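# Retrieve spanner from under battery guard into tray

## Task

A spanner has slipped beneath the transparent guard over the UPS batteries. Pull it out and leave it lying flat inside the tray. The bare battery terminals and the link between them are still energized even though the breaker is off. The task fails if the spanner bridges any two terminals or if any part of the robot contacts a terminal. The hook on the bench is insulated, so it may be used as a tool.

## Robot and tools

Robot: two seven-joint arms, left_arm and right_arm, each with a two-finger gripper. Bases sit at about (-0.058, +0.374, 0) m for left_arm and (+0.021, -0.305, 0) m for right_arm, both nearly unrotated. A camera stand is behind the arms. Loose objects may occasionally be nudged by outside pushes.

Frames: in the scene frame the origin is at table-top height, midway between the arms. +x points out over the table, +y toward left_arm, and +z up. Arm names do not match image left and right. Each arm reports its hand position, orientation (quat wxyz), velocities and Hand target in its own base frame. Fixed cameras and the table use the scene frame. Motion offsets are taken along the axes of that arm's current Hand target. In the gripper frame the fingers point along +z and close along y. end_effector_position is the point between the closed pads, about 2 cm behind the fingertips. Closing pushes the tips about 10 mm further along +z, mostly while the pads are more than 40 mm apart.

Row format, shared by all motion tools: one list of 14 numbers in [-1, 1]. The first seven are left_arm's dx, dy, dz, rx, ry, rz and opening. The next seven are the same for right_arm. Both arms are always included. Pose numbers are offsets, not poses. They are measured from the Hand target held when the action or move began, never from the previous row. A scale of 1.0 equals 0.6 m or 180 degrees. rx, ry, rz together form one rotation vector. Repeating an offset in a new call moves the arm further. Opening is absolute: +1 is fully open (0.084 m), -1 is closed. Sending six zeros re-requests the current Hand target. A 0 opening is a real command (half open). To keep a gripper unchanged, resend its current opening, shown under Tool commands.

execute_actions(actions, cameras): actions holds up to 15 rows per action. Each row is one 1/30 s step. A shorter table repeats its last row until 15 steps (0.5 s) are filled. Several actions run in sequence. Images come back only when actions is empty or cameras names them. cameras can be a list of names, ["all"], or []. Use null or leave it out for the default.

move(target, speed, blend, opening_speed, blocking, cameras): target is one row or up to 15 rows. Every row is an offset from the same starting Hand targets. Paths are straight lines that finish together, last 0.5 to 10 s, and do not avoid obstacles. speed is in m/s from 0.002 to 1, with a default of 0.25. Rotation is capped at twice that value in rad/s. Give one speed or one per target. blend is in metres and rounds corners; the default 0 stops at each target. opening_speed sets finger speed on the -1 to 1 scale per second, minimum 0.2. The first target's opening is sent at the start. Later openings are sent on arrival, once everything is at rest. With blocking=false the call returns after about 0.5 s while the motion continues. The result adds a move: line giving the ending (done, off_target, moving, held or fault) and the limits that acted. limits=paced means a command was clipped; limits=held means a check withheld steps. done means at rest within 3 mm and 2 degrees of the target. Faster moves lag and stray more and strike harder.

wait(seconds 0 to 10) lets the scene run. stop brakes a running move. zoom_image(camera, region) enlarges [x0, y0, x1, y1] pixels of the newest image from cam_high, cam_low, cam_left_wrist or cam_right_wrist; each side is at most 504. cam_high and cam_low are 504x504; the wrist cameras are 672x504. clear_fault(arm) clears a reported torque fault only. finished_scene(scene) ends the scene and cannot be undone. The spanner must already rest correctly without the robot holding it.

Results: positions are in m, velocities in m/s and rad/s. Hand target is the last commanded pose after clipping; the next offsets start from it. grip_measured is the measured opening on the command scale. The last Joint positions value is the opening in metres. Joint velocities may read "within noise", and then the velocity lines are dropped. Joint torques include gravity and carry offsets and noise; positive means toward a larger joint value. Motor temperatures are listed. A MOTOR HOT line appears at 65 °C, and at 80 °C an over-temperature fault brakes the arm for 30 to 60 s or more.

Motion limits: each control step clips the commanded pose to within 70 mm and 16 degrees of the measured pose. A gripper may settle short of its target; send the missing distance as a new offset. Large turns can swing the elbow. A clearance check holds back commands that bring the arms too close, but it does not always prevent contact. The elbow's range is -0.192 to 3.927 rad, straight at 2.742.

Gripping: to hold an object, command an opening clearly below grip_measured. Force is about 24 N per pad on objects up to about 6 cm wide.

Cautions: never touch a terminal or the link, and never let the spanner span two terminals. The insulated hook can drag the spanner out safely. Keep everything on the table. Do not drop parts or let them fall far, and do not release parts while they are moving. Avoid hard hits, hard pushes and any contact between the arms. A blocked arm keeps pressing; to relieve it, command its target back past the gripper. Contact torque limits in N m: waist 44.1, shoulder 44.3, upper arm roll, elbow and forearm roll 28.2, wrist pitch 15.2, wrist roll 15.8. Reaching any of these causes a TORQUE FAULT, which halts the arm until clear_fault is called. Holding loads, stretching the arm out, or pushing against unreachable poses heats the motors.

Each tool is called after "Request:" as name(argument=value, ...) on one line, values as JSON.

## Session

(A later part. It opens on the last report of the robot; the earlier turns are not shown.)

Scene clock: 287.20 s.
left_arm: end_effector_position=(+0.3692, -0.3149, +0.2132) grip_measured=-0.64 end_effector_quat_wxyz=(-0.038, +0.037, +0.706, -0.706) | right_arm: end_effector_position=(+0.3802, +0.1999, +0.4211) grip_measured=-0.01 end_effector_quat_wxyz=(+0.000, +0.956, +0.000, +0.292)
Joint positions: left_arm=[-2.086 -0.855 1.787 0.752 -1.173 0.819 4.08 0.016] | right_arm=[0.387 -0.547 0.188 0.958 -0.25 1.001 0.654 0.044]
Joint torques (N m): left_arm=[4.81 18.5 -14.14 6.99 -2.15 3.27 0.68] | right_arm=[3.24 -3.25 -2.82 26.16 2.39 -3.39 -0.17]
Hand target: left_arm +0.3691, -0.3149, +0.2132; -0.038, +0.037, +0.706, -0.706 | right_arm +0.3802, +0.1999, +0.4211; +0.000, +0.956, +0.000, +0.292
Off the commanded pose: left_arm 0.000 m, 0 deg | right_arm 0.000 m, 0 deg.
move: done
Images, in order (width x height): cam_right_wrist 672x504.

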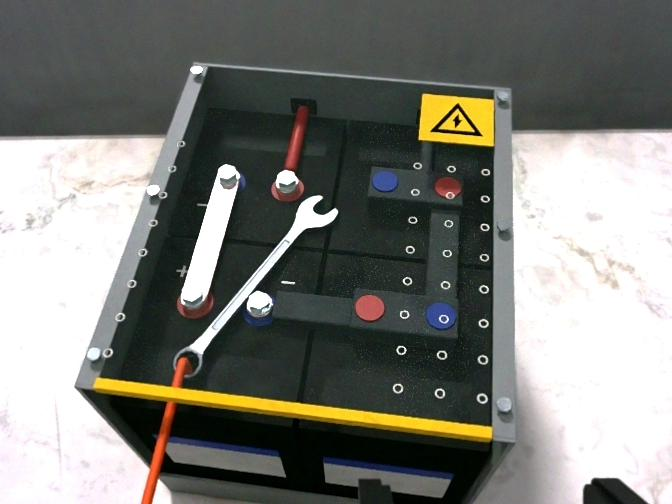

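Request:
move(target=[0.0415,0,-0.0137,0,0,0,-1,0,0,0,0,0,0,0], speed=0.03, cameras=["cam_right_wrist"])

Request:
zoom_image(camera="cam_right_wrist", region=[120, 160, 390, 430])

Scene clock: 311.37 s.
left_arm: end_effector_position=(+0.3453, -0.3041, +0.2132) grip_measured=-0.64 end_effector_quat_wxyz=(-0.038, +0.037, +0.706, -0.706) | right_arm: end_effector_position=(+0.3802, +0.1999, +0.4211) grip_measured=-0.01 end_effector_quat_wxyz=(+0.000, +0.956, +0.000, +0.292)
Joint positions: left_arm=[-1.991 -0.828 1.737 0.665 -1.188 0.832 4.106 0.016] | right_arm=[0.387 -0.547 0.188 0.958 -0.25 1.001 0.654 0.044]
Joint torques (N m): left_arm=[4.79 16.61 -13.28 7.02 -2.32 3.16 0.67] | right_arm=[3.03 -3.25 -2.62 26.02 2.36 -3.38 -0.03]
Hand target: left_arm +0.3452, -0.3041, +0.2132; -0.038, +0.037, +0.706, -0.706 | right_arm +0.3802, +0.1999, +0.4211; +0.000, +0.956, +0.000, +0.292
Off the commanded pose: left_arm 0.000 m, 0 deg | right_arm 0.000 m, 0 deg.
move: done
Images, in order (width x height): cam_right_wrist 672x504.

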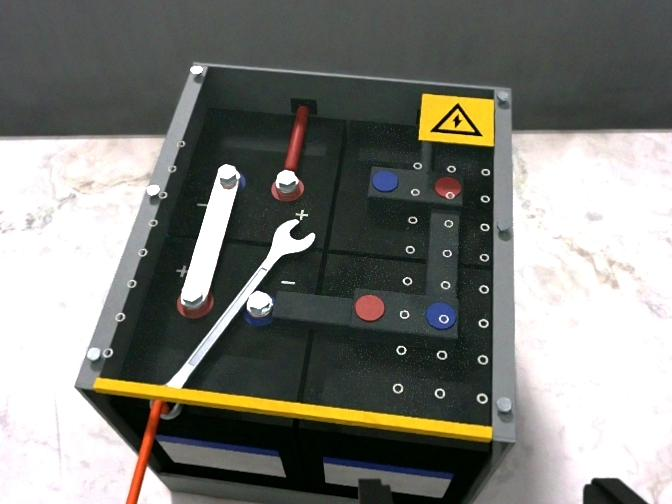

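Scaled by 1.867.

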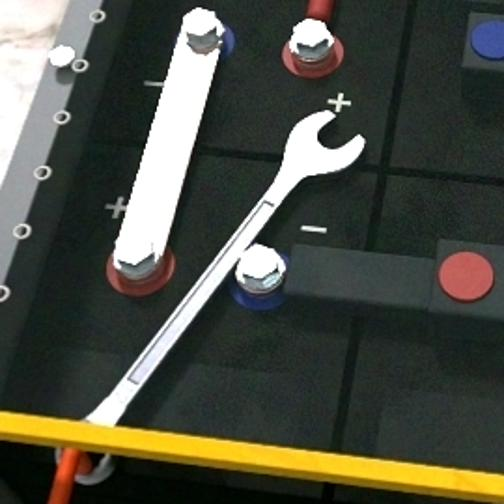

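Request:
move(target=[0.0297,0,-0.0085,0,0,0,-1,0,0,0,0,0,0,0], speed=0.03, cameras=["cam_right_wrist","cam_high"])

Request:
zoom_image(camera="cam_right_wrist", region=[120, 180, 390, 450])

Scene clock: 323.40 s.
left_arm: end_effector_position=(+0.3281, -0.2972, +0.2132) grip_measured=-0.64 end_effector_quat_wxyz=(-0.038, +0.037, +0.706, -0.706) | right_arm: end_effector_position=(+0.3802, +0.1999, +0.4211) grip_measured=-0.01 end_effector_quat_wxyz=(+0.000, +0.956, +0.000, +0.292)
Joint positions: left_arm=[-1.92 -0.811 1.698 0.604 -1.197 0.84 4.122 0.016] | right_arm=[0.387 -0.547 0.188 0.958 -0.25 1.001 0.654 0.044]
Joint torques (N m): left_arm=[4.62 14.95 -12.87 7.01 -2.14 3.21 0.81] | right_arm=[3.01 -3.23 -2.52 26.11 2.38 -3.39 0.14]
Hand target: left_arm +0.3281, -0.2972, +0.2132; -0.038, +0.037, +0.706, -0.706 | right_arm +0.3802, +0.1999, +0.4211; +0.000, +0.956, +0.000, +0.292
Off the commanded pose: left_arm 0.000 m, 0 deg | right_arm 0.000 m, 0 deg.
move: done
Images, in order (width x height): cam_high 504x504, cam_right_wrist 672x504.

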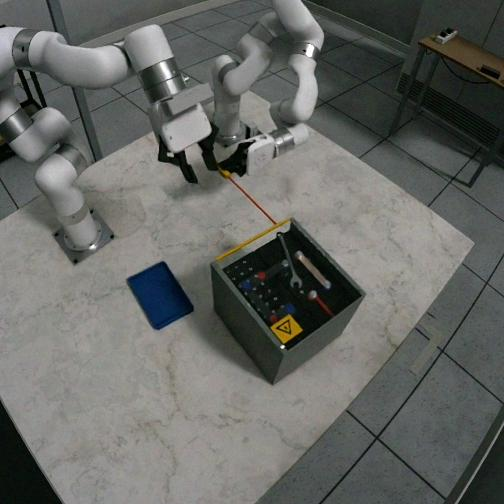

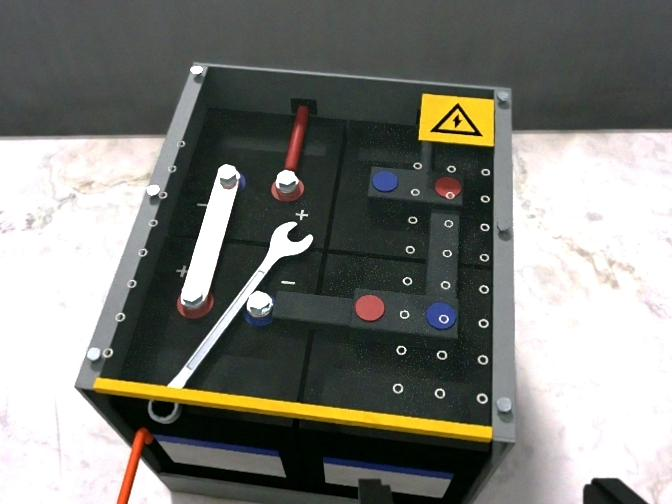

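Scaled by 1.867.

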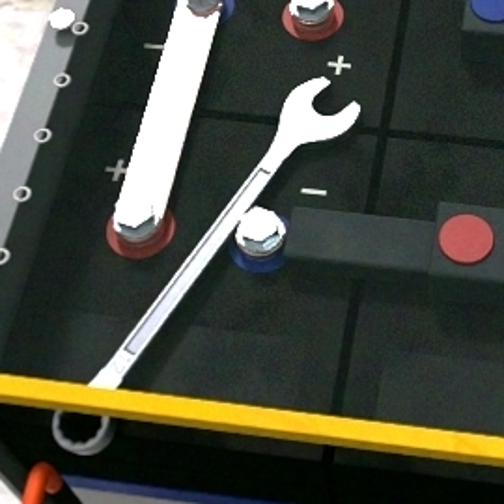

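Request:
move(target=[[0,-0.015,0,0,0,0,-1,0,0,0,0,0,0,0],[-0.039,-0.015,0.0043,0,0,0,-1,0,0,0,0,0,0,0]], speed=0.05, cameras=["cam_right_wrist"])

Request:
zoom_image(camera="cam_right_wrist", region=[120, 360, 220, 460])

Scene clock: 339.90 s.
left_arm: end_effector_position=(+0.3511, -0.3022, +0.2222) grip_measured=-0.64 end_effector_quat_wxyz=(-0.038, +0.037, +0.706, -0.706) | right_arm: end_effector_position=(+0.3802, +0.1999, +0.4211) grip_measured=-0.01 end_effector_quat_wxyz=(+0.000, +0.956, +0.000, +0.292)
Joint positions: left_arm=[-1.977 -0.814 1.719 0.679 -1.182 0.846 4.076 0.016] | right_arm=[0.387 -0.547 0.188 0.958 -0.25 1.001 0.654 0.044]
Joint torques (N m): left_arm=[-5.2 4.92 -8.87 13.33 1.99 0.03 -1.07] | right_arm=[2.68 -3.24 -2.35 26.01 2.24 -3.41 0.2]
Hand target: left_arm +0.3511, -0.3022, +0.2222; -0.038, +0.037, +0.706, -0.706 | right_arm +0.3802, +0.1999, +0.4211; +0.000, +0.956, +0.000, +0.292
Off the commanded pose: left_arm 0.000 m, 0 deg | right_arm 0.000 m, 0 deg.
move: done
Images, in order (width x height): cam_right_wrist 672x504.

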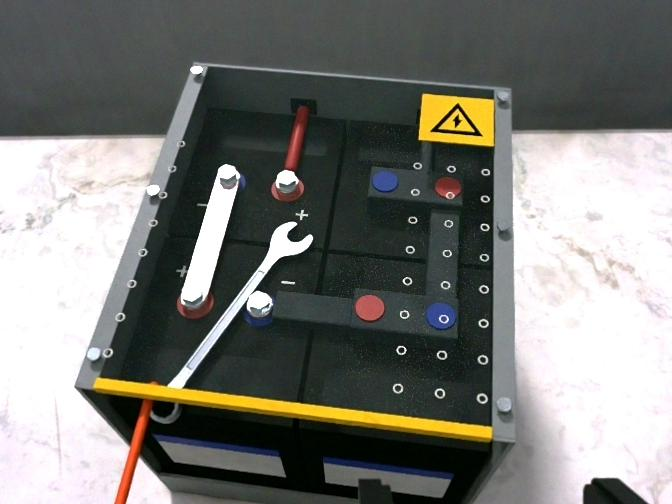

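Scaled by 5.040.

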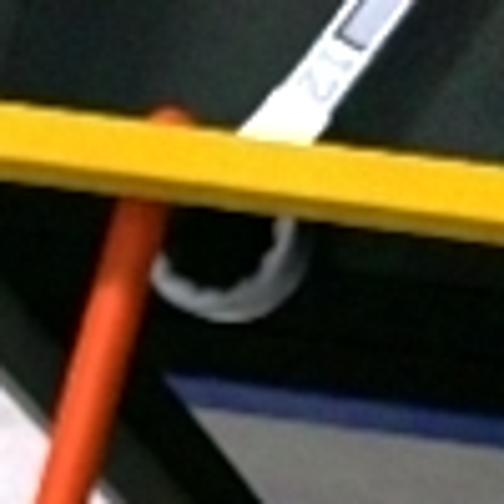

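Request:
move(target=[[0.008,0,0.0042,0,0,0,-1,0,0,0,0,0,0,0],[0.008,0.015,0.0042,0,0,0,-1,0,0,0,0,0,0,0]], speed=0.03, cameras=["cam_right_wrist"])

Request:
zoom_image(camera="cam_right_wrist", region=[120, 360, 220, 460])

Scene clock: 350.53 s.
left_arm: end_effector_position=(+0.3460, -0.3042, +0.2132) grip_measured=-0.64 end_effector_quat_wxyz=(-0.037, +0.037, +0.706, -0.706) | right_arm: end_effector_position=(+0.3802, +0.1999, +0.4211) grip_measured=-0.01 end_effector_quat_wxyz=(+0.000, +0.956, +0.000, +0.292)
Joint positions: left_arm=[-1.993 -0.828 1.739 0.668 -1.188 0.833 4.105 0.016] | right_arm=[0.387 -0.547 0.188 0.958 -0.25 1.001 0.654 0.044]
Joint torques (N m): left_arm=[-5.62 5.17 -9.02 12.78 2.04 -0.05 0.79] | right_arm=[2.79 -3.26 -2.45 25.91 2.28 -3.45 0.25]
Hand target: left_arm +0.3460, -0.3042, +0.2132; -0.038, +0.037, +0.706, -0.706 | right_arm +0.3802, +0.1999, +0.4211; +0.000, +0.956, +0.000, +0.292
Off the commanded pose: left_arm 0.000 m, 0 deg | right_arm 0.000 m, 0 deg.
move: done
Images, in order (width x height): cam_right_wrist 672x504.

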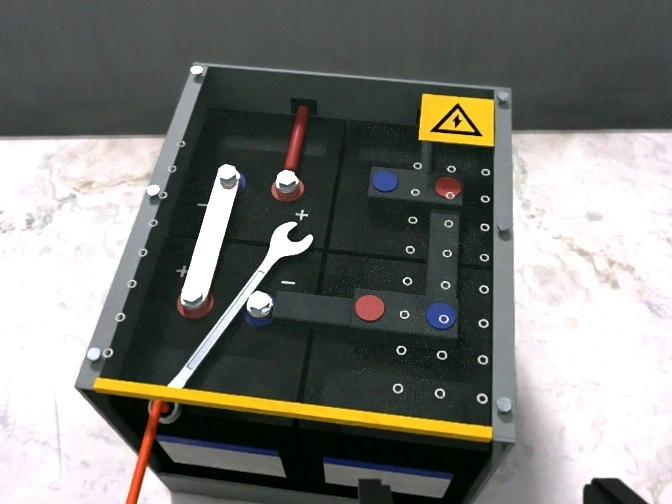

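Scaled by 5.040.

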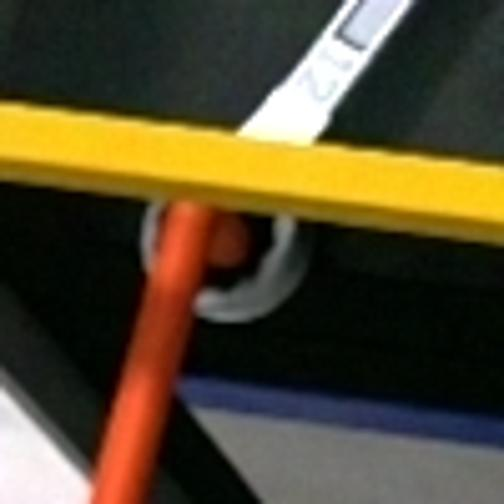

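Request:
move(target=[[0,0.0092,0,0,0,0,-1,0,0,0,0,0,0,0],[0.02,0.0092,-0.0053,0,0,0,-1,0,0,0,0,0,0,0]], speed=0.03, cameras=["cam_right_wrist"])

Request:
zoom_image(camera="cam_right_wrist", region=[120, 200, 370, 450])

Scene clock: 359.90 s.
left_arm: end_effector_position=(+0.3344, -0.2998, +0.2077) grip_measured=-0.64 end_effector_quat_wxyz=(-0.038, +0.037, +0.706, -0.706) | right_arm: end_effector_position=(+0.3802, +0.1999, +0.4211) grip_measured=-0.01 end_effector_quat_wxyz=(+0.000, +0.956, +0.000, +0.292)
Joint positions: left_arm=[-1.962 -0.827 1.733 0.629 -1.19 0.833 4.129 0.016] | right_arm=[0.387 -0.547 0.188 0.958 -0.25 1.001 0.654 0.044]
Joint torques (N m): left_arm=[4.73 16.04 -13.1 6.85 -2.41 3.24 0.98] | right_arm=[2.62 -3.23 -2.47 26.01 2.22 -3.37 0.24]
Hand target: left_arm +0.3344, -0.2998, +0.2077; -0.038, +0.037, +0.706, -0.706 | right_arm +0.3802, +0.1999, +0.4211; +0.000, +0.956, +0.000, +0.292
Off the commanded pose: left_arm 0.000 m, 0 deg | right_arm 0.000 m, 0 deg.
move: done
Images, in order (width x height): cam_right_wrist 672x504.

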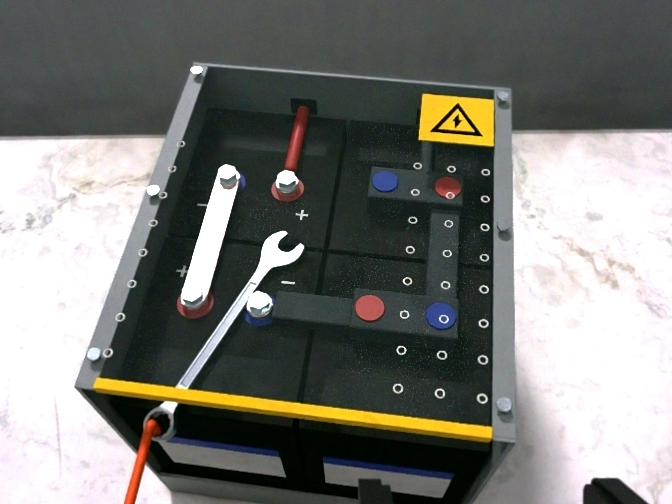

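Scaled by 2.016.

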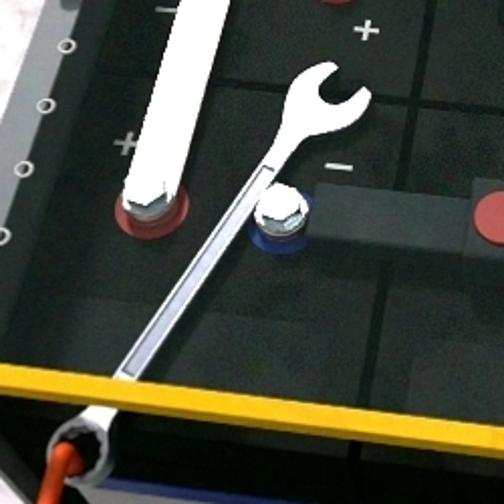

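Request:
move(target=[0.02,0,-0.0082,0,0,0,-1,0,0,0,0,0,0,0], speed=0.03, cameras=["cam_right_wrist"])

Request:
zoom_image(camera="cam_right_wrist", region=[100, 210, 350, 460])

Scene clock: 368.33 s.
left_arm: end_effector_position=(+0.3230, -0.2936, +0.2077) grip_measured=-0.64 end_effector_quat_wxyz=(-0.038, +0.037, +0.706, -0.706) | right_arm: end_effector_position=(+0.3802, +0.1999, +0.4211) grip_measured=-0.01 end_effector_quat_wxyz=(+0.000, +0.956, +0.000, +0.292)
Joint positions: left_arm=[-1.91 -0.814 1.708 0.587 -1.191 0.843 4.137 0.016] | right_arm=[0.387 -0.547 0.188 0.958 -0.25 1.001 0.654 0.044]
Joint torques (N m): left_arm=[4.89 15.47 -12.72 6.85 -2.41 3.24 0.95] | right_arm=[2.47 -3.36 -2.52 26.03 2.04 -3.36 0.16]
Motor temperatures (°C): left_arm=[33 36 48 47 41 37 44] | right_arm=[43 38 40 55 37 40 39]
Hand target: left_arm +0.3230, -0.2936, +0.2077; -0.038, +0.037, +0.706, -0.706 | right_arm +0.3802, +0.1999, +0.4211; +0.000, +0.956, +0.000, +0.292
Off the commanded pose: left_arm 0.000 m, 0 deg | right_arm 0.000 m, 0 deg.
move: done
Images, in order (width x height): cam_right_wrist 672x504.

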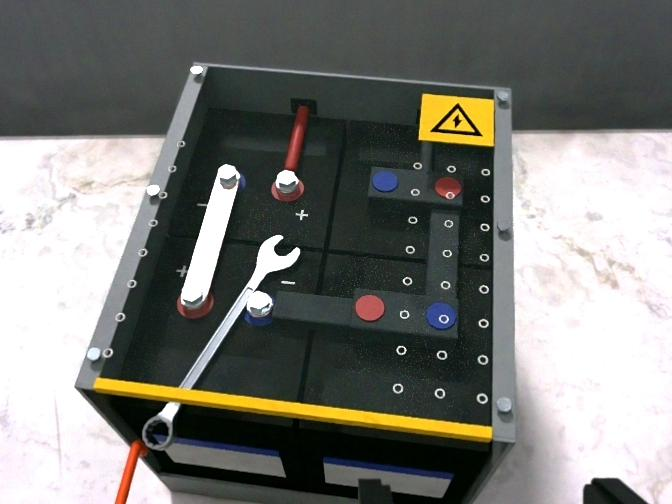

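Scaled by 2.016.

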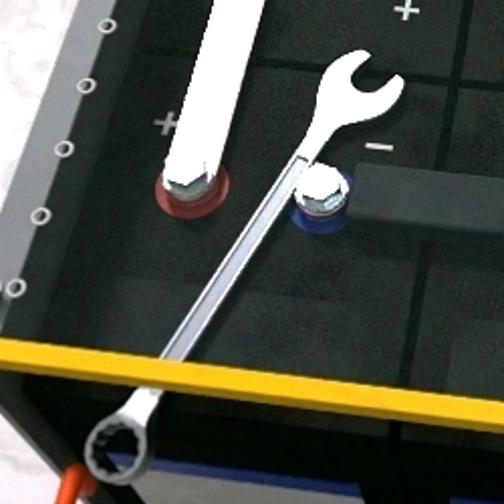

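Request:
move(target=[[0.12,-0.05,-0.2,0,0,0,-1,0,0,0,0,0,0,-0.35],[0.12,-0.05,-0.2,0,0,0,-1,-0.0528,-0.2175,0.3282,-0.0311,-0.0222,0.0461,-0.35]], speed=0.12, cameras=["all"])

Scene clock: 412.20 s.
left_arm: end_effector_position=(+0.2641, -0.1667, +0.2377) grip_measured=-0.64 end_effector_quat_wxyz=(-0.038, +0.037, +0.706, -0.706) | right_arm: end_effector_position=(+0.4640, +0.3306, +0.2403) grip_measured=-0.37 end_effector_quat_wxyz=(+0.025, +0.962, -0.083, +0.258)
Joint positions: left_arm=[-1.136 -0.718 1.449 0.391 -0.853 1.206 3.934 0.016] | right_arm=[0.345 0.125 0.419 1.165 -0.653 0.831 1.321 0.028]
Joint torques (N m): left_arm=[4.62 -1.92 -9.05 8.01 0.2 2.53 -0.72] | right_arm=[4.8 -16.92 2.26 25.39 -2.51 -0.7 1.97]
Motor temperatures (°C): left_arm=[33 36 49 45 41 38 44] | right_arm=[43 38 40 55 37 40 39]
Hand target: left_arm +0.2641, -0.1667, +0.2377; -0.038, +0.037, +0.706, -0.706 | right_arm +0.4640, +0.3306, +0.2403; +0.025, +0.962, -0.083, +0.258
Off the commanded pose: left_arm 0.000 m, 0 deg | right_arm 0.000 m, 0 deg.
move: done

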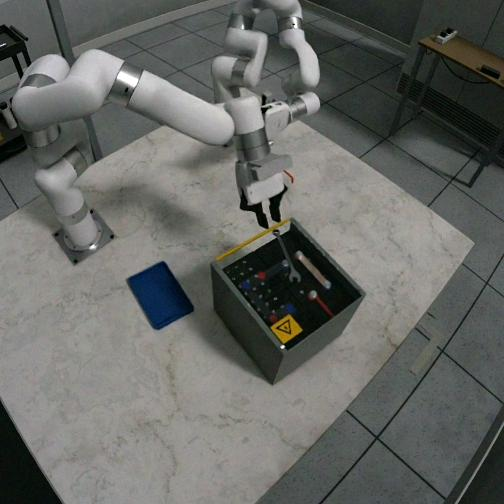

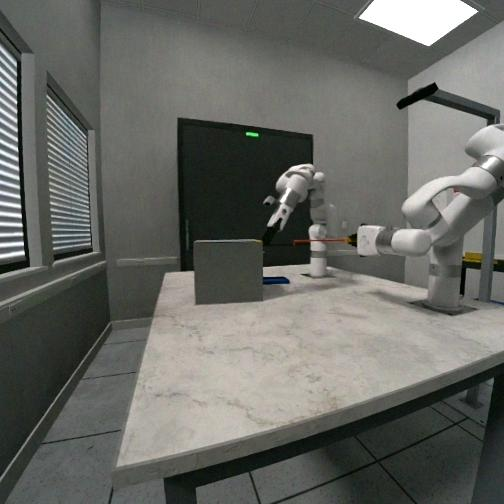

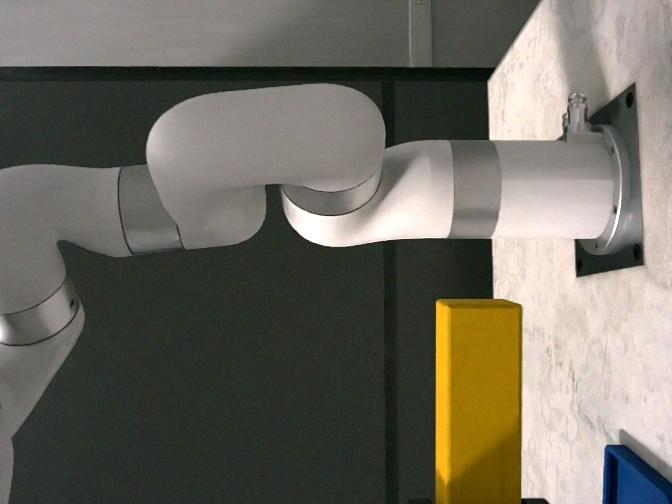

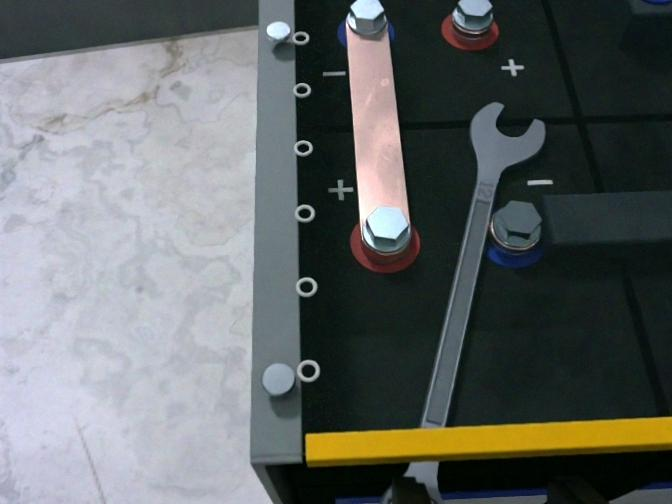

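Request:
move(target=[[0,0,0,0,0,0,-1,0,-0.0178,0,0,0,0,-0.35],[0,0,0,0,0,0,-1,-0.0208,-0.0178,0.036,0,0,0,-0.35]], speed=0.05, cameras=["cam_right_wrist"])

Request:
zoom_image(camera="cam_right_wrist", region=[360, 380, 600, 504])

Scene clock: 446.33 s.
left_arm: end_effector_position=(+0.2641, -0.1667, +0.2377) grip_measured=-0.64 end_effector_quat_wxyz=(-0.038, +0.037, +0.706, -0.706) | right_arm: end_effector_position=(+0.4658, +0.3410, +0.2153) grip_measured=-0.37 end_effector_quat_wxyz=(+0.025, +0.962, -0.083, +0.258)
Joint positions: left_arm=[-1.136 -0.718 1.449 0.391 -0.853 1.206 3.934 0.016] | right_arm=[0.363 0.185 0.415 1.17 -0.714 0.804 1.389 0.028]
Joint torques (N m): left_arm=[5.08 -1.96 -8.77 8.73 -1.7 1.55 -0.2] | right_arm=[4.75 -17.96 -1.32 20.24 -2.54 -4.08 2]
Hand target: left_arm +0.2641, -0.1667, +0.2377; -0.038, +0.037, +0.706, -0.706 | right_arm +0.4658, +0.3410, +0.2153; +0.025, +0.962, -0.083, +0.258
Off the commanded pose: left_arm 0.000 m, 0 deg | right_arm 0.000 m, 0 deg.
move: done
Images, in order (width x height): cam_right_wrist 672x504.

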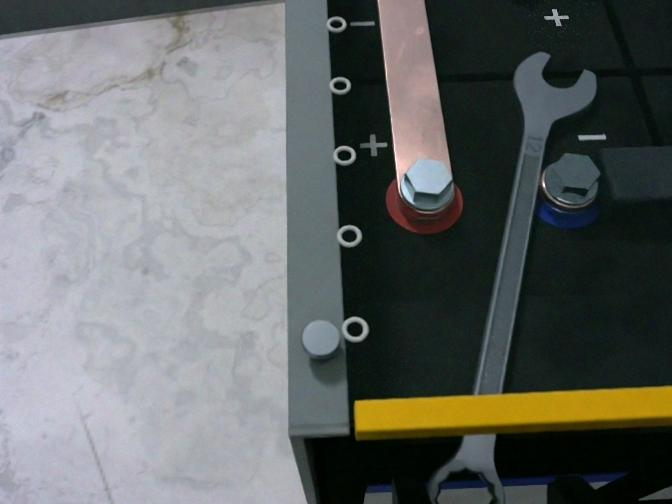

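Scaled by 2.100.

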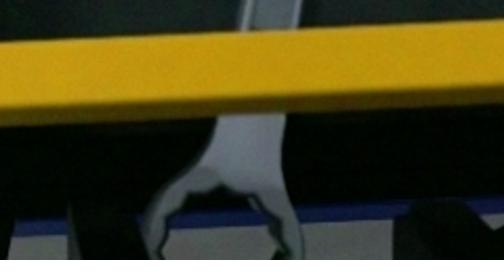

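Request:
move(target=[[0,0,0,0,0,0,-1,-0.0093,0.0017,0.026,0,0,0,-0.45]], speed=0.03, cameras=["cam_right_wrist"])

Request:
zoom_image(camera="cam_right_wrist", region=[360, 380, 600, 504])

Scene clock: 465.73 s.
left_arm: end_effector_position=(+0.2641, -0.1667, +0.2377) grip_measured=-0.64 end_effector_quat_wxyz=(-0.038, +0.037, +0.706, -0.706) | right_arm: end_effector_position=(+0.4685, +0.3394, +0.1990) grip_measured=-0.47 end_effector_quat_wxyz=(+0.025, +0.962, -0.083, +0.258)
Joint positions: left_arm=[-1.136 -0.718 1.449 0.391 -0.853 1.206 3.934 0.016] | right_arm=[0.364 0.211 0.405 1.155 -0.748 0.773 1.419 0.024]
Joint torques (N m): left_arm=[4.77 -1.76 -8.14 9.36 -2.65 0.67 0.17] | right_arm=[4.56 -18.47 -1.22 19.82 -2.63 -4.14 1.92]
Hand target: left_arm +0.2641, -0.1667, +0.2377; -0.038, +0.037, +0.706, -0.706 | right_arm +0.4685, +0.3394, +0.1990; +0.025, +0.962, -0.083, +0.258
Off the commanded pose: left_arm 0.000 m, 0 deg | right_arm 0.000 m, 0 deg.
move: done
Images, in order (width x height): cam_right_wrist 672x504.

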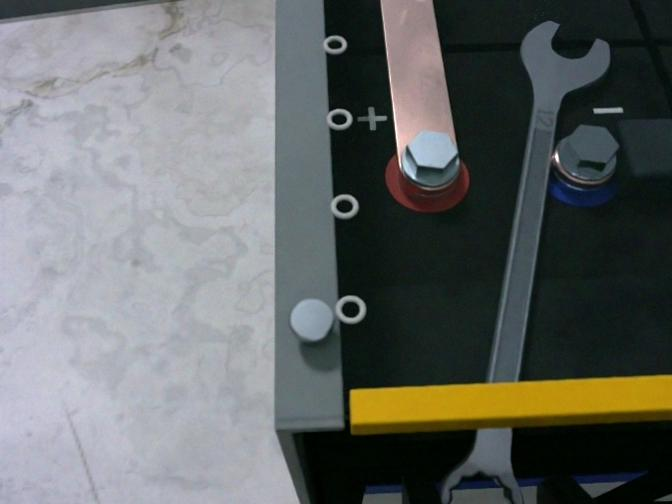

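Scaled by 2.100.

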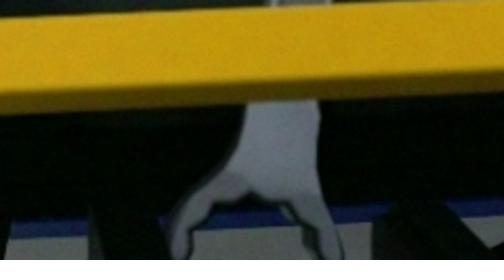

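Request:
move(target=[0,0,0,0,0,0,-1,0,0.0012,0,0,0,0,-1], speed=0.03, opening_speed=0.5, cameras=["cam_right_wrist"])

Request:
zoom_image(camera="cam_right_wrist", region=[360, 380, 600, 504])

Scene clock: 474.47 s.
left_arm: end_effector_position=(+0.2641, -0.1667, +0.2377) grip_measured=-0.64 end_effector_quat_wxyz=(-0.038, +0.037, +0.706, -0.706) | right_arm: end_effector_position=(+0.4684, +0.3387, +0.1990) grip_measured=-0.60 end_effector_quat_wxyz=(+0.025, +0.962, -0.083, +0.258)
Joint positions: left_arm=[-1.136 -0.718 1.449 0.391 -0.853 1.206 3.934 0.016] | right_arm=[0.363 0.209 0.404 1.153 -0.747 0.772 1.418 0.018]
Joint torques (N m): left_arm=[4.71 -0.32 -8.43 10.02 -2.28 0.48 0.28] | right_arm=[-4.59 -29.48 -1.54 19.8 2.43 -3.6 -1.85]
Hand target: left_arm +0.2641, -0.1667, +0.2377; -0.038, +0.037, +0.706, -0.706 | right_arm +0.4684, +0.3387, +0.1990; +0.025, +0.962, -0.083, +0.258
Off the commanded pose: left_arm 0.000 m, 0 deg | right_arm 0.000 m, 0 deg.
move: done
Images, in order (width x height): cam_right_wrist 672x504.

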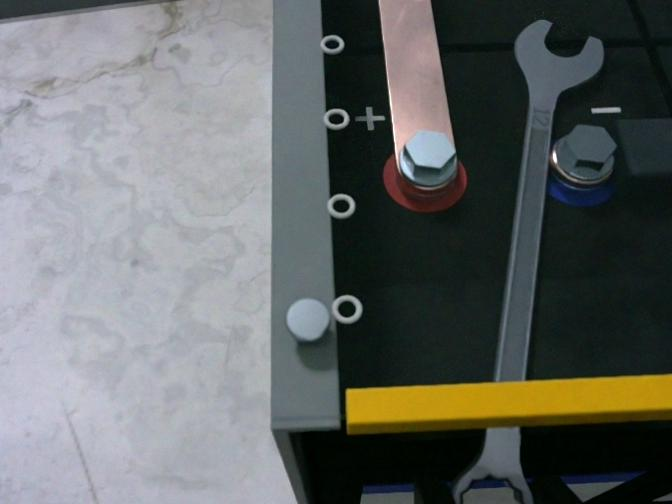

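Scaled by 2.100.

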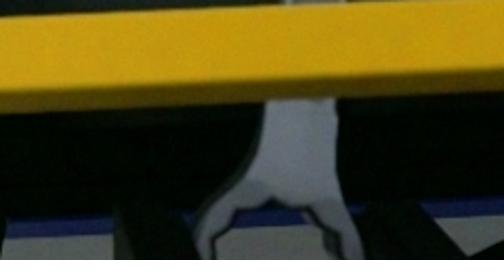

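Request:
move(target=[0,0,0,0,0,0,-1,-0.011,-0.0042,-0.0063,0,0,0,-1], speed=0.03, cameras=["cam_right_wrist"])

Scene clock: 506.67 s.
left_arm: end_effector_position=(+0.2641, -0.1667, +0.2377) grip_measured=-0.64 end_effector_quat_wxyz=(-0.038, +0.037, +0.706, -0.706) | right_arm: end_effector_position=(+0.4614, +0.3425, +0.1989) grip_measured=-0.60 end_effector_quat_wxyz=(+0.025, +0.962, -0.083, +0.258)
Joint positions: left_arm=[-1.136 -0.718 1.449 0.391 -0.853 1.206 3.934 0.016] | right_arm=[0.372 0.201 0.41 1.144 -0.747 0.778 1.432 0.018]
Joint torques (N m): left_arm=[4.58 0.64 -8.31 10.61 -1.64 0.55 0.16] | right_arm=[4.76 -29.21 3.27 19.87 2.37 -0.65 2.02]
Hand target: left_arm +0.2641, -0.1667, +0.2377; -0.038, +0.037, +0.706, -0.706 | right_arm +0.4614, +0.3425, +0.1989; +0.025, +0.962, -0.083, +0.258
Off the commanded pose: left_arm 0.000 m, 0 deg | right_arm 0.000 m, 0 deg.
move: done
Images, in order (width x height): cam_right_wrist 672x504.

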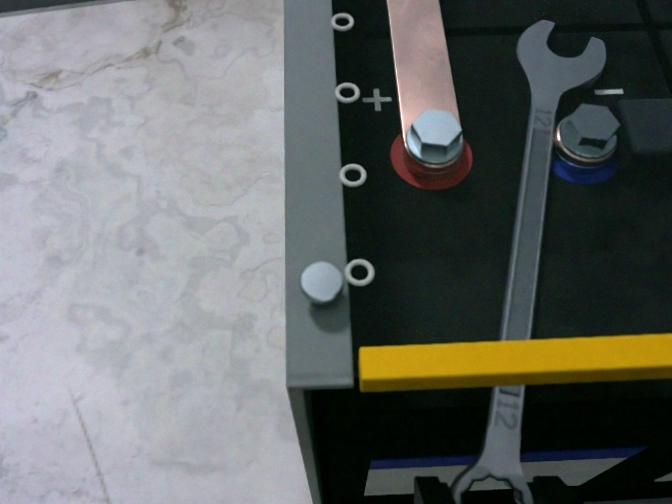

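Request:
move(target=[0,0,0,0,0,0,-1,-0.0029,0,0.005,0,0,0,-1], speed=0.02, cameras=["cam_right_wrist"])

Scene clock: 512.07 s.
left_arm: end_effector_position=(+0.2641, -0.1667, +0.2377) grip_measured=-0.64 end_effector_quat_wxyz=(-0.038, +0.037, +0.706, -0.706) | right_arm: end_effector_position=(+0.4613, +0.3425, +0.1955) grip_measured=-0.60 end_effector_quat_wxyz=(+0.025, +0.962, -0.083, +0.258)
Joint positions: left_arm=[-1.136 -0.718 1.449 0.391 -0.853 1.206 3.934 0.016] | right_arm=[0.373 0.206 0.409 1.141 -0.755 0.772 1.44 0.018]
Joint torques (N m): left_arm=[4.88 1.48 -8.13 11.19 -1.19 0.55 0.03] | right_arm=[5.07 -15.62 -0.98 16.98 -2.19 -3.66 1.92]
Hand target: left_arm +0.2641, -0.1667, +0.2377; -0.038, +0.037, +0.706, -0.706 | right_arm +0.4613, +0.3425, +0.1955; +0.025, +0.962, -0.083, +0.258
Off the commanded pose: left_arm 0.000 m, 0 deg | right_arm 0.000 m, 0 deg.
move: done
Images, in order (width x height): cam_right_wrist 672x504.

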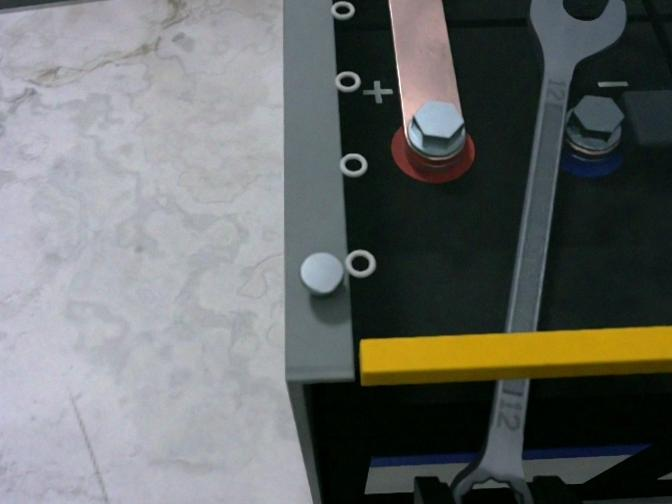

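Request:
move(target=[0,0,0,0,0,0,-1,-0.016,-0.0052,-0.0038,0,0,0,-1], speed=0.03, cameras=["cam_right_wrist"])

Scene clock: 521.80 s.
left_arm: end_effector_position=(+0.2641, -0.1667, +0.2377) grip_measured=-0.64 end_effector_quat_wxyz=(-0.038, +0.037, +0.706, -0.706) | right_arm: end_effector_position=(+0.4526, +0.3472, +0.1926) grip_measured=-0.60 end_effector_quat_wxyz=(+0.025, +0.962, -0.083, +0.258)
Joint positions: left_arm=[-1.136 -0.718 1.449 0.391 -0.853 1.206 3.934 0.016] | right_arm=[0.385 0.201 0.415 1.128 -0.761 0.775 1.464 0.018]
Joint torques (N m): left_arm=[4.24 2.38 -7.83 11.49 -0.55 0.45 -0.08] | right_arm=[4.97 -27.41 3.55 17.93 -2.39 -0.48 2]
Motor temperatures (°C): left_arm=[33 35 46 47 41 36 43] | right_arm=[43 40 40 50 37 40 40]
Hand target: left_arm +0.2641, -0.1667, +0.2377; -0.038, +0.037, +0.706, -0.706 | right_arm +0.4526, +0.3472, +0.1926; +0.025, +0.962, -0.083, +0.258
Off the commanded pose: left_arm 0.000 m, 0 deg | right_arm 0.000 m, 0 deg.
move: done
Images, in order (width x height): cam_right_wrist 672x504.

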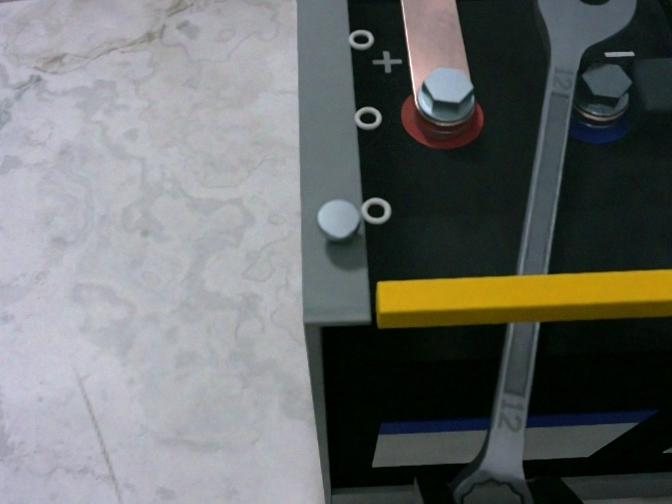

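Request:
move(target=[0,0,0,0,0,0,-1,-0.0168,-0.0052,-0.0026,0,0,0,-1], speed=0.03, cameras=["cam_right_wrist"])

Request:
zoom_image(camera="cam_right_wrist", region=[420, 0, 672, 190])

Scene clock: 527.30 s.
left_arm: end_effector_position=(+0.2641, -0.1667, +0.2377) grip_measured=-0.64 end_effector_quat_wxyz=(-0.038, +0.037, +0.706, -0.706) | right_arm: end_effector_position=(+0.4438, +0.3519, +0.1889) grip_measured=-0.60 end_effector_quat_wxyz=(+0.025, +0.962, -0.083, +0.258)
Joint positions: left_arm=[-1.136 -0.718 1.449 0.391 -0.853 1.206 3.934 0.016] | right_arm=[0.397 0.199 0.42 1.116 -0.768 0.778 1.49 0.018]
Joint torques (N m): left_arm=[4.42 3.02 -7.8 11.5 0.17 0.44 -0.13] | right_arm=[5.05 -27.68 3.4 18.38 -2.34 -0.44 1.98]
Hand target: left_arm +0.2641, -0.1667, +0.2377; -0.038, +0.037, +0.706, -0.706 | right_arm +0.4437, +0.3519, +0.1889; +0.025, +0.962, -0.083, +0.258
Off the commanded pose: left_arm 0.000 m, 0 deg | right_arm 0.000 m, 0 deg.
move: done
Images, in order (width x height): cam_right_wrist 672x504.

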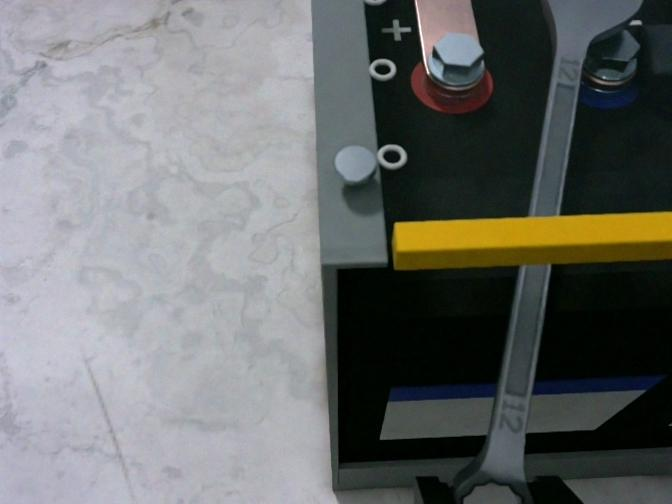

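Scaled by 2.000.

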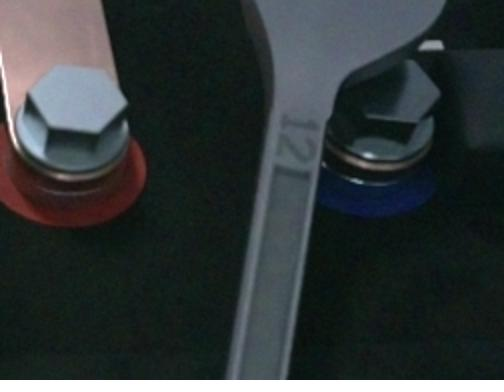

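Request:
move(target=[[0,0,0,0,0,0,-1,-0.0167,-0.0052,-0.0028,0,0,0,-1],[0,0,0,0,0,0,-1,-0.0489,-0.0155,-0.0105,0,0,0,-1]], speed=0.03, blend=0.001, cameras=["cam_right_wrist"])

Scene clock: 536.57 s.
left_arm: end_effector_position=(+0.2641, -0.1667, +0.2377) grip_measured=-0.64 end_effector_quat_wxyz=(-0.038, +0.037, +0.706, -0.706) | right_arm: end_effector_position=(+0.4172, +0.3659, +0.1796) grip_measured=-0.60 end_effector_quat_wxyz=(+0.025, +0.962, -0.083, +0.258)
Joint positions: left_arm=[-1.136 -0.718 1.449 0.391 -0.853 1.206 3.934 0.016] | right_arm=[0.435 0.192 0.44 1.085 -0.787 0.79 1.564 0.018]
Joint torques (N m): left_arm=[3.87 3.74 -7.75 11.4 0.86 0.46 -0.27] | right_arm=[4.8 -27.68 3.43 18.82 -2.52 -0.33 1.96]
Hand target: left_arm +0.2641, -0.1667, +0.2377; -0.038, +0.037, +0.706, -0.706 | right_arm +0.4172, +0.3659, +0.1796; +0.025, +0.962, -0.083, +0.258
Off the commanded pose: left_arm 0.000 m, 0 deg | right_arm 0.000 m, 0 deg.
move: done
Images, in order (width x height): cam_right_wrist 672x504.

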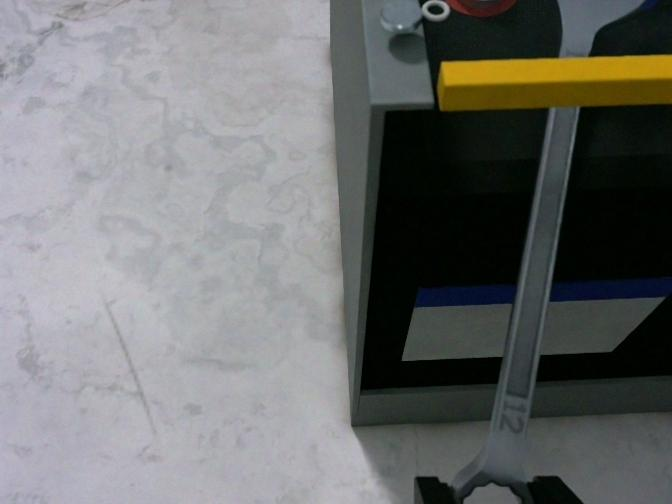

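Request:
move(target=[[0,0,-0.2,0,0,0,-1,0,0,0,0,0,0,-1],[0,0,-0.2,0,0,0,-1,-0.1208,-0.0387,-0.0285,0,0,0,-1]], speed=[0.15,0.05], cameras=["all"])

Scene clock: 550.83 s.
left_arm: end_effector_position=(+0.2767, -0.0474, +0.2377) grip_measured=-0.64 end_effector_quat_wxyz=(-0.038, +0.037, +0.706, -0.706) | right_arm: end_effector_position=(+0.3510, +0.4010, +0.1580) grip_measured=-0.60 end_effector_quat_wxyz=(+0.025, +0.962, -0.083, +0.258)
Joint positions: left_arm=[-1.089 -0.722 1.696 0.632 -0.585 1.497 3.857 0.016] | right_arm=[0.537 0.202 0.495 1.044 -0.824 0.842 1.744 0.018]
Joint torques (N m): left_arm=[-5.62 2.75 -6.54 12.64 0.23 2.42 -0.66] | right_arm=[4.7 -16.92 3.19 19.13 -2.69 -0.14 2.04]
Hand target: left_arm +0.2767, -0.0474, +0.2377; -0.038, +0.037, +0.706, -0.706 | right_arm +0.3510, +0.4010, +0.1580; +0.025, +0.962, -0.083, +0.258
Off the commanded pose: left_arm 0.000 m, 0 deg | right_arm 0.000 m, 0 deg.
move: done

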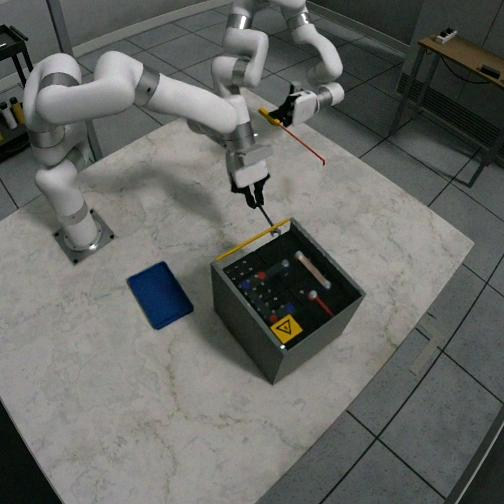

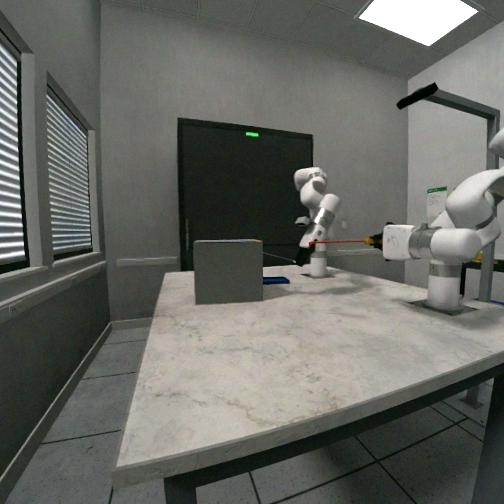

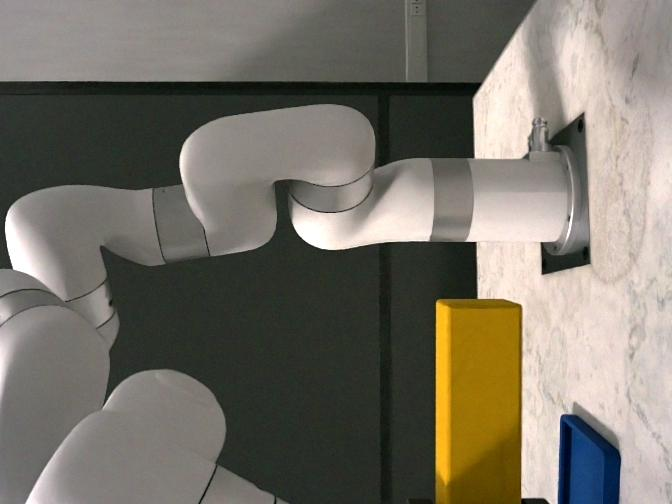

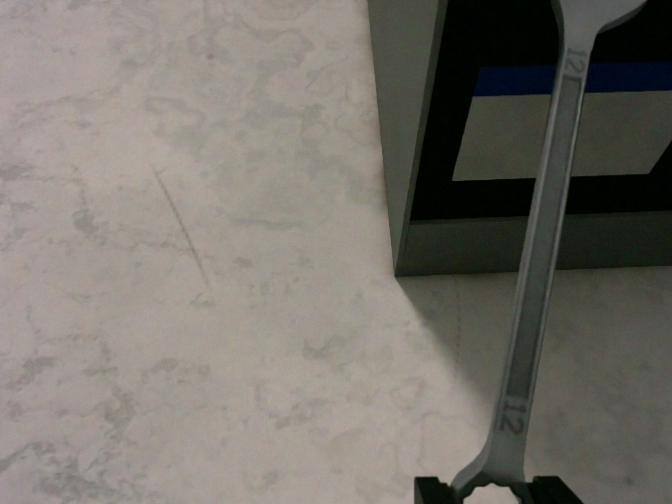

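Request:
move(target=[[0,0,0,0,0,0,-1,-0.064,-0.0207,-0.0158,0,0,0,-1],[0,0,0,0,0,0,-1,-0.1042,0.1757,0.0323,0,-0.1222,0,-1]], speed=[0.08,0.15], blend=[0.01,0], cameras=["cam_right_wrist","cam_high"])

Scene clock: 614.63 s.
left_arm: end_effector_position=(+0.2767, -0.0474, +0.2377) grip_measured=-0.64 end_effector_quat_wxyz=(-0.038, +0.037, +0.706, -0.706) | right_arm: end_effector_position=(+0.2890, +0.3046, +0.1106) grip_measured=-0.60 end_effector_quat_wxyz=(+0.009, +0.994, -0.086, +0.070)
Joint positions: left_arm=[-1.089 -0.722 1.696 0.632 -0.585 1.497 3.857 0.016] | right_arm=[0.389 -0.037 0.468 0.689 -0.173 0.661 1.164 0.018]
Joint torques (N m): left_arm=[-5.38 2.68 -6.5 12.56 0.26 0.83 0.22] | right_arm=[-4.15 -21.71 -2.64 17.64 2.47 -1 -1.95]
Hand target: left_arm +0.2767, -0.0474, +0.2377; -0.038, +0.037, +0.706, -0.706 | right_arm +0.2890, +0.3045, +0.1106; +0.009, +0.994, -0.086, +0.070
Off the commanded pose: left_arm 0.000 m, 0 deg | right_arm 0.000 m, 0 deg.
move: done
Images, in order (width x height): cam_high 504x504, cam_right_wrist 672x504.

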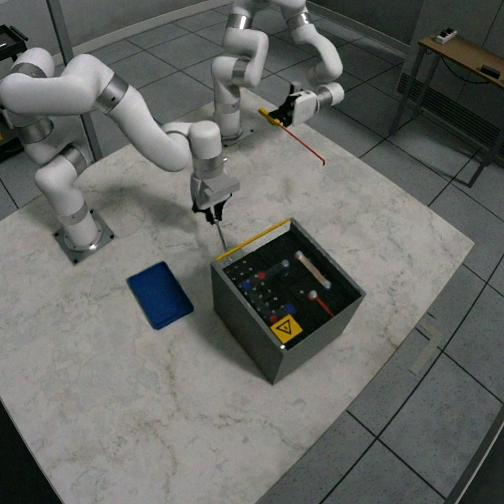

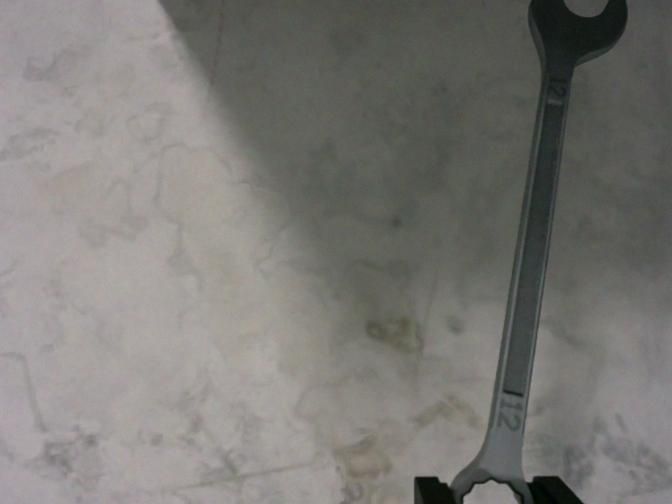

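Request:
move(target=[0,0,0,0,0,0,-1,0.0143,0.3698,0.002,0,0.0444,0,-1], speed=0.2, cameras=["cam_right_wrist","cam_high"])

Request:
zoom_image(camera="cam_high", region=[90, 210, 230, 350])

Scene clock: 652.30 s.
left_arm: end_effector_position=(+0.2767, -0.0474, +0.2377) grip_measured=-0.64 end_effector_quat_wxyz=(-0.038, +0.037, +0.706, -0.706) | right_arm: end_effector_position=(+0.2592, +0.0845, +0.1118) grip_measured=-0.60 end_effector_quat_wxyz=(+0.015, +0.987, -0.085, +0.139)
Joint positions: left_arm=[-1.089 -0.722 1.696 0.632 -0.585 1.497 3.857 0.016] | right_arm=[0.295 -0.756 0.145 0.061 -0.106 0.584 0.667 0.018]
Joint torques (N m): left_arm=[-5.59 3.68 -6.61 12.57 -0.39 0.33 0.34] | right_arm=[-4.4 -8.53 -2.88 19.08 -2.24 -1.48 -1.77]
Hand target: left_arm +0.2767, -0.0474, +0.2377; -0.038, +0.037, +0.706, -0.706 | right_arm +0.2592, +0.0845, +0.1118; +0.015, +0.987, -0.085, +0.139
Off the commanded pose: left_arm 0.000 m, 0 deg | right_arm 0.000 m, 0 deg.
move: done
Images, in order (width x height): cam_high 504x504, cam_right_wrist 672x504.

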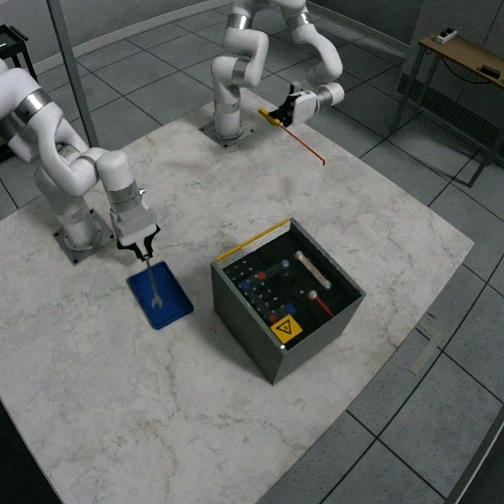

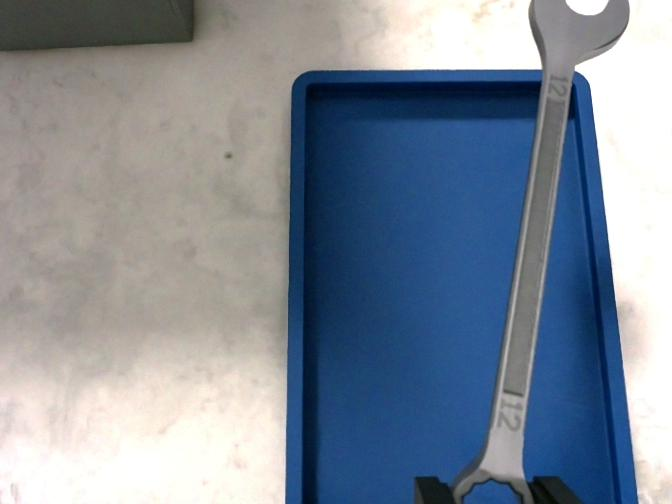

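Scaled by 3.600.

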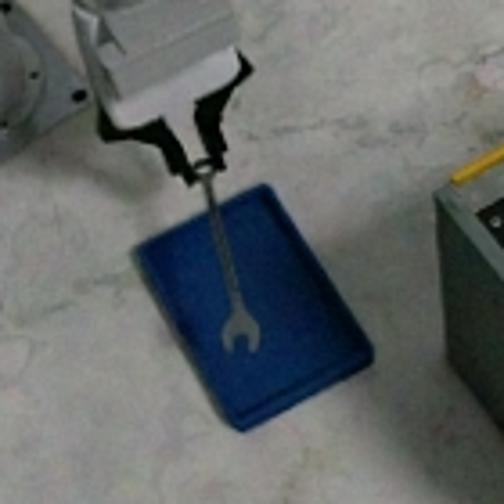

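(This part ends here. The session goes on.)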